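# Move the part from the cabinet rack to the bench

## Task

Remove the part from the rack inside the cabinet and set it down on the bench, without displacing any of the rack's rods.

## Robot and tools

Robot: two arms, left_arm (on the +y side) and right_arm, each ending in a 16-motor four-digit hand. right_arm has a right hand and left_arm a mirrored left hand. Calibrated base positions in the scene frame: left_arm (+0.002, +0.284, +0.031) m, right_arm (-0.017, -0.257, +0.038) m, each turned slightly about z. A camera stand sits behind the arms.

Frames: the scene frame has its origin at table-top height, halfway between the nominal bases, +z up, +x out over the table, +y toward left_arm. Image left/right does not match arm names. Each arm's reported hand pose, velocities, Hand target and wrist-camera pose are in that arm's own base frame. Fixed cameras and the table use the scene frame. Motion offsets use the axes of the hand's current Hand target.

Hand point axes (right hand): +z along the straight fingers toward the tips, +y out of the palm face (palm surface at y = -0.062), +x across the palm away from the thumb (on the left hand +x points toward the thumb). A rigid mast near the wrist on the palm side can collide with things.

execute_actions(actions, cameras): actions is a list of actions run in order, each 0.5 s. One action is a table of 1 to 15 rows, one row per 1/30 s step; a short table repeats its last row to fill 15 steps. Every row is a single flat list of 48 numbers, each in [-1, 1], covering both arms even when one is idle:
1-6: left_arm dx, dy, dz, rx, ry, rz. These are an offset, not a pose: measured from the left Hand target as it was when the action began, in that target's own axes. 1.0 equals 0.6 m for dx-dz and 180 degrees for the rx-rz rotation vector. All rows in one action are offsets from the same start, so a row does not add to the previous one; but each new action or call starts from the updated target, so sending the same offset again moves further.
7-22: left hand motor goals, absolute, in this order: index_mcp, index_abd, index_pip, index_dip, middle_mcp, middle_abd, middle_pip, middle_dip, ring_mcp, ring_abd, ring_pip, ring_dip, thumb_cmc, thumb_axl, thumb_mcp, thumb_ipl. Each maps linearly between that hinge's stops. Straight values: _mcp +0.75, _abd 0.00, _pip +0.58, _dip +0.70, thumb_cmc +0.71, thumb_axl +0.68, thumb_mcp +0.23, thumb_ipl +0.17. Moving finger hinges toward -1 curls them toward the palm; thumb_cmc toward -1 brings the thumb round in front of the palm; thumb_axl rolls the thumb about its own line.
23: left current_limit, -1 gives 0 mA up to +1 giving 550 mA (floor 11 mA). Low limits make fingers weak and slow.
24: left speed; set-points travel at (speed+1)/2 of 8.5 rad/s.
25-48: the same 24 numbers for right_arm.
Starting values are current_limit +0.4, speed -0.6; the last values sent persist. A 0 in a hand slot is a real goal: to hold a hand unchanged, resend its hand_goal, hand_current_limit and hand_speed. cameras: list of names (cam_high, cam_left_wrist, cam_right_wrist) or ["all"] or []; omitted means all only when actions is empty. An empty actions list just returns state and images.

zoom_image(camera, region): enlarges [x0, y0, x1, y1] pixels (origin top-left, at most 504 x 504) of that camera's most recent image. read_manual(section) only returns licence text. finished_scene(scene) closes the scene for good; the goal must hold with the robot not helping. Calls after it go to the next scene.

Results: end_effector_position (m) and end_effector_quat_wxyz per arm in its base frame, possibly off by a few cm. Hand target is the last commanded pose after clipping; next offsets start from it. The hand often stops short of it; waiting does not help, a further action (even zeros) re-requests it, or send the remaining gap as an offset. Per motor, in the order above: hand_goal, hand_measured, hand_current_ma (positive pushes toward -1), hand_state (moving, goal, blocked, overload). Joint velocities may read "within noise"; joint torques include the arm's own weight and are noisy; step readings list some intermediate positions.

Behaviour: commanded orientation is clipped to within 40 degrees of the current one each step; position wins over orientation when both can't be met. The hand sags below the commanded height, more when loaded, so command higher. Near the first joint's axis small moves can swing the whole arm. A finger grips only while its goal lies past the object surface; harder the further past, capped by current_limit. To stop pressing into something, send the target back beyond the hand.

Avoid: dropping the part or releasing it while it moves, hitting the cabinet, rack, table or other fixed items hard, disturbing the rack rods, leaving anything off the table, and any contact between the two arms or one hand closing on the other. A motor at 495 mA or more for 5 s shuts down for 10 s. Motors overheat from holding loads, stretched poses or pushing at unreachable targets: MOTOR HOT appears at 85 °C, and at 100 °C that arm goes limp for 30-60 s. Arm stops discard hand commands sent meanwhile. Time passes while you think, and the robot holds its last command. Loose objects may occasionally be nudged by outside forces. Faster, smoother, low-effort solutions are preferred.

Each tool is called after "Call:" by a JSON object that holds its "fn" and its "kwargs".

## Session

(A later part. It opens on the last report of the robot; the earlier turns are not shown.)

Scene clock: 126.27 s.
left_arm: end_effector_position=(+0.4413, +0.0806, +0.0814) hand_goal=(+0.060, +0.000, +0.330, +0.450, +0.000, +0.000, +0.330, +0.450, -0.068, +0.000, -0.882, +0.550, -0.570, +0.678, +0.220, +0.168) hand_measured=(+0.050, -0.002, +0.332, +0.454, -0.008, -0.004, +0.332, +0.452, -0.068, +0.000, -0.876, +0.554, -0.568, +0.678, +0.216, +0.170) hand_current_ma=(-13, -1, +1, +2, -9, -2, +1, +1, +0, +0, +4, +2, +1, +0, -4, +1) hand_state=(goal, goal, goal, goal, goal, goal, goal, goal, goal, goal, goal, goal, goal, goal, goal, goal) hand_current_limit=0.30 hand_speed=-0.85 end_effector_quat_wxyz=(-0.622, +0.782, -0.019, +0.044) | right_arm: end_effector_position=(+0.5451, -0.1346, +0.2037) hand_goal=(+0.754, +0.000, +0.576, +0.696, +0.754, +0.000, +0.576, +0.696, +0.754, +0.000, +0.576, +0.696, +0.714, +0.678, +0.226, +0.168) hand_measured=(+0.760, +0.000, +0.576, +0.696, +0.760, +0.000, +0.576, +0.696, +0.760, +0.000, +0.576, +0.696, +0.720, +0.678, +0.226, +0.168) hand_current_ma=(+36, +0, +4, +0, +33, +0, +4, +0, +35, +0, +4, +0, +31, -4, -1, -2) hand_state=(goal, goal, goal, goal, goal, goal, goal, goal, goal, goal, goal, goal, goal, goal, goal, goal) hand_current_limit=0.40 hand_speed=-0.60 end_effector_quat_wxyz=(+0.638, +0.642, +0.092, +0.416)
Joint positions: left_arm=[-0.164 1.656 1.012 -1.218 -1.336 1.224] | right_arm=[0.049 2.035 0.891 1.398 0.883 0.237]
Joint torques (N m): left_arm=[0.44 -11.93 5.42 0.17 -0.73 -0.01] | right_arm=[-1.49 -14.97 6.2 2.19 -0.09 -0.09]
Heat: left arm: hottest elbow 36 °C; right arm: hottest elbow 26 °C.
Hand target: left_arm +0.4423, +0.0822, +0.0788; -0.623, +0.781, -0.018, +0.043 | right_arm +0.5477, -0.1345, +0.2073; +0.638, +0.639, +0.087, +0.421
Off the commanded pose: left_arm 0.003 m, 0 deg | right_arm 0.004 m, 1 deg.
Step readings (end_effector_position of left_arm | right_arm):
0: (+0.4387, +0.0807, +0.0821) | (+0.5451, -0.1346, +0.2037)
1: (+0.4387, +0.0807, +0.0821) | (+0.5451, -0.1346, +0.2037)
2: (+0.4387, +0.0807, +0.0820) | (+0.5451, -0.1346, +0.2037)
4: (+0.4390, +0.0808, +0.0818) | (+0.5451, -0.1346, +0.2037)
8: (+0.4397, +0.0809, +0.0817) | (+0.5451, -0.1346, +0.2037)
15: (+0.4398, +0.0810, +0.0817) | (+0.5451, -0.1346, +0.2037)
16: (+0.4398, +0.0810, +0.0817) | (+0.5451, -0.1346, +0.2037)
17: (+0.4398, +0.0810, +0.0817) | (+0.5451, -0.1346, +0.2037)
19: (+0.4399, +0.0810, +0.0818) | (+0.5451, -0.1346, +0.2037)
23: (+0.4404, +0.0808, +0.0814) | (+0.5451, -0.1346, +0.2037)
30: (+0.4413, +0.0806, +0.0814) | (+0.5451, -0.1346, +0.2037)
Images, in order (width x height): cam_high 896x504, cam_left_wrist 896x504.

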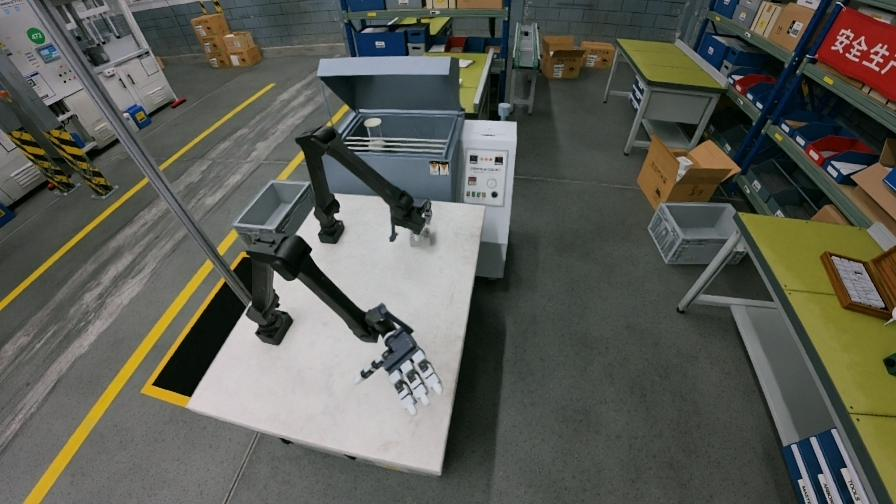

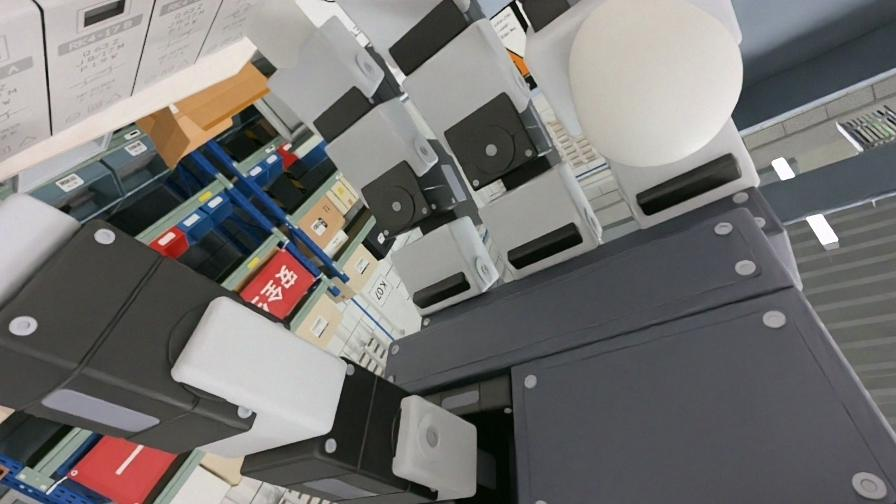

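Call:
{"fn": "execute_actions", "kwargs": {"actions": [[[0,0,0,0,0,0,0.2,0,0.33,0.45,0.2,0,0.33,0.45,-0.068,0,-0.883,0.55,-0.571,0.677,0.36,0.168,0.3,-0.7,0,0,0,0,0,0,0.754,0,0.576,0.696,0.754,0,0.576,0.696,0.754,0,0.576,0.696,0.714,0.678,0.226,0.168,0.4,-0.6]],[[0,-0.0974,-0.0225,0,0,0,0.2,0,0.33,0.45,0.2,0,0.33,0.45,-0.068,0,-0.883,0.55,-0.571,0.677,0.36,0.168,0.3,-0.7,0,0,0,0,0,0,0.754,0,0.576,0.696,0.754,0,0.576,0.696,0.754,0,0.576,0.696,0.714,0.678,0.226,0.168,0.4,-0.6]],[[0,-0.146,-0.0337,0,0,0,0.2,0,0.33,0.45,0.2,0,0.33,0.45,-0.068,0,-0.883,0.55,-0.571,0.677,0.36,0.168,0.3,-0.7,0,0,0,0,0,0,0.754,0,0.576,0.696,0.754,0,0.576,0.696,0.754,0,0.576,0.696,0.714,0.678,0.226,0.168,0.4,-0.6]]], "cameras": ["cam_high"]}}

Call:
{"fn": "zoom_image", "kwargs": {"camera": "cam_high", "region": [370, 180, 450, 260]}}

Call:
{"fn": "zoom_image", "kwargs": {"camera": "cam_high", "region": [310, 90, 470, 200]}}

Scene clock: 129.40 s.
left_arm: end_effector_position=(+0.4227, +0.0834, +0.2146) hand_goal=(+0.200, +0.000, +0.330, +0.450, +0.200, +0.000, +0.330, +0.450, -0.068, +0.000, -0.882, +0.550, -0.570, +0.678, +0.360, +0.168) hand_measured=(+0.188, -0.002, +0.332, +0.452, +0.190, -0.002, +0.332, +0.452, -0.068, +0.000, -0.876, +0.554, -0.568, +0.678, +0.354, +0.170) hand_current_ma=(-14, -1, +1, +2, -12, -1, +1, +1, +0, +0, +4, +2, +1, +0, -6, +1) hand_state=(goal, goal, goal, goal, goal, goal, goal, goal, goal, goal, goal, goal, goal, goal, goal, goal) hand_current_limit=0.30 hand_speed=-0.70 end_effector_quat_wxyz=(-0.623, +0.781, -0.035, +0.032) | right_arm: end_effector_position=(+0.5451, -0.1346, +0.2037) hand_goal=(+0.754, +0.000, +0.576, +0.696, +0.754, +0.000, +0.576, +0.696, +0.754, +0.000, +0.576, +0.696, +0.714, +0.678, +0.226, +0.168) hand_measured=(+0.760, +0.000, +0.576, +0.696, +0.760, +0.000, +0.576, +0.696, +0.760, +0.000, +0.576, +0.696, +0.720, +0.678, +0.226, +0.168) hand_current_ma=(+36, +0, +4, +0, +33, +0, +4, +0, +35, +0, +4, +0, +31, -4, -1, -2) hand_state=(goal, goal, goal, goal, goal, goal, goal, goal, goal, goal, goal, goal, goal, goal, goal, goal) hand_current_limit=0.40 hand_speed=-0.60 end_effector_quat_wxyz=(+0.638, +0.642, +0.092, +0.416)
Joint positions: left_arm=[-0.164 1.454 1.168 -1.575 -1.338 1.266] | right_arm=[0.049 2.035 0.891 1.398 0.883 0.237]
Joint torques (N m): left_arm=[1.08 -9.76 9.8 -0.62 -0.63 -0.11] | right_arm=[-1.44 -14.92 6.2 2.17 -0.08 -0.09]
Heat: left arm: hottest elbow 36 °C; right arm: hottest elbow 26 °C.
Hand target: left_arm +0.4355, +0.0821, +0.2286; -0.623, +0.781, -0.018, +0.044 | right_arm +0.5477, -0.1345, +0.2073; +0.638, +0.639, +0.087, +0.421
Off the commanded pose: left_arm 0.019 m, 2 deg | right_arm 0.004 m, 1 deg.
Step readings (end_effector_position of left_arm | right_arm):
0: (+0.4413, +0.0806, +0.0814) | (+0.5451, -0.1346, +0.2037)
1: (+0.4413, +0.0806, +0.0814) | (+0.5451, -0.1346, +0.2037)
2: (+0.4413, +0.0806, +0.0814) | (+0.5451, -0.1346, +0.2037)
4: (+0.4413, +0.0806, +0.0814) | (+0.5451, -0.1346, +0.2037)
8: (+0.4413, +0.0806, +0.0814) | (+0.5451, -0.1346, +0.2037)
15: (+0.4413, +0.0806, +0.0814) | (+0.5451, -0.1346, +0.2037)
16: (+0.4413, +0.0806, +0.0814) | (+0.5451, -0.1346, +0.2037)
17: (+0.4406, +0.0807, +0.0817) | (+0.5451, -0.1346, +0.2037)
19: (+0.4362, +0.0814, +0.0854) | (+0.5451, -0.1346, +0.2037)
23: (+0.4276, +0.0827, +0.1057) | (+0.5451, -0.1346, +0.2037)
30: (+0.4272, +0.0828, +0.1246) | (+0.5451, -0.1346, +0.2037)
31: (+0.4268, +0.0829, +0.1249) | (+0.5451, -0.1346, +0.2037)
32: (+0.4252, +0.0831, +0.1268) | (+0.5451, -0.1346, +0.2037)
34: (+0.4216, +0.0835, +0.1365) | (+0.5451, -0.1346, +0.2037)
38: (+0.4223, +0.0832, +0.1806) | (+0.5451, -0.1346, +0.2037)
45: (+0.4258, +0.0828, +0.2214) | (+0.5451, -0.1346, +0.2037)
Images, in order (width x height): cam_high 896x504.

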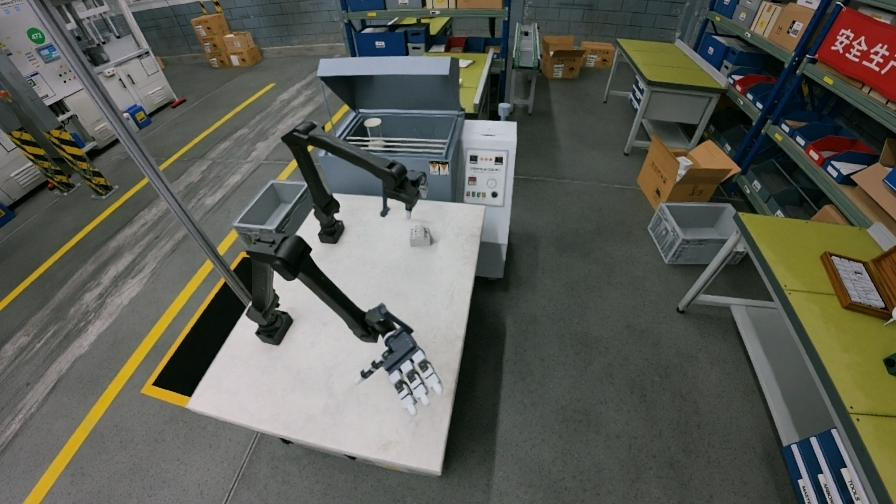

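Scaled by 6.300 from the camera's 896x504 image, which has a finer 1280x720 frame.

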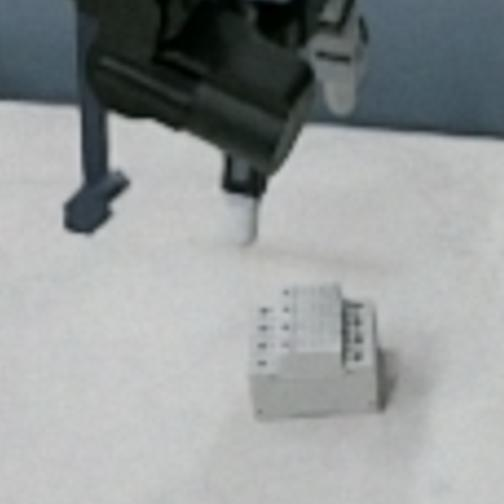

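Scaled by 3.150 from the camera's 896x504 image, which has a finer 1280x720 frame.

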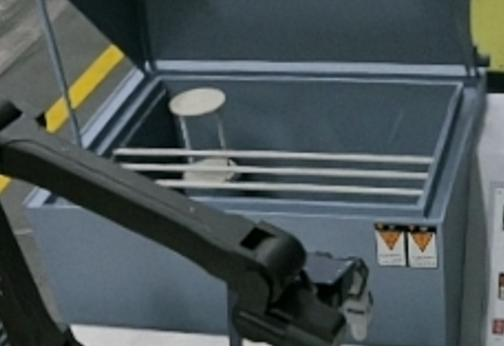

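Call:
{"fn": "finished_scene", "kwargs": {"scene": 2}}

The scene is finished: the task was done.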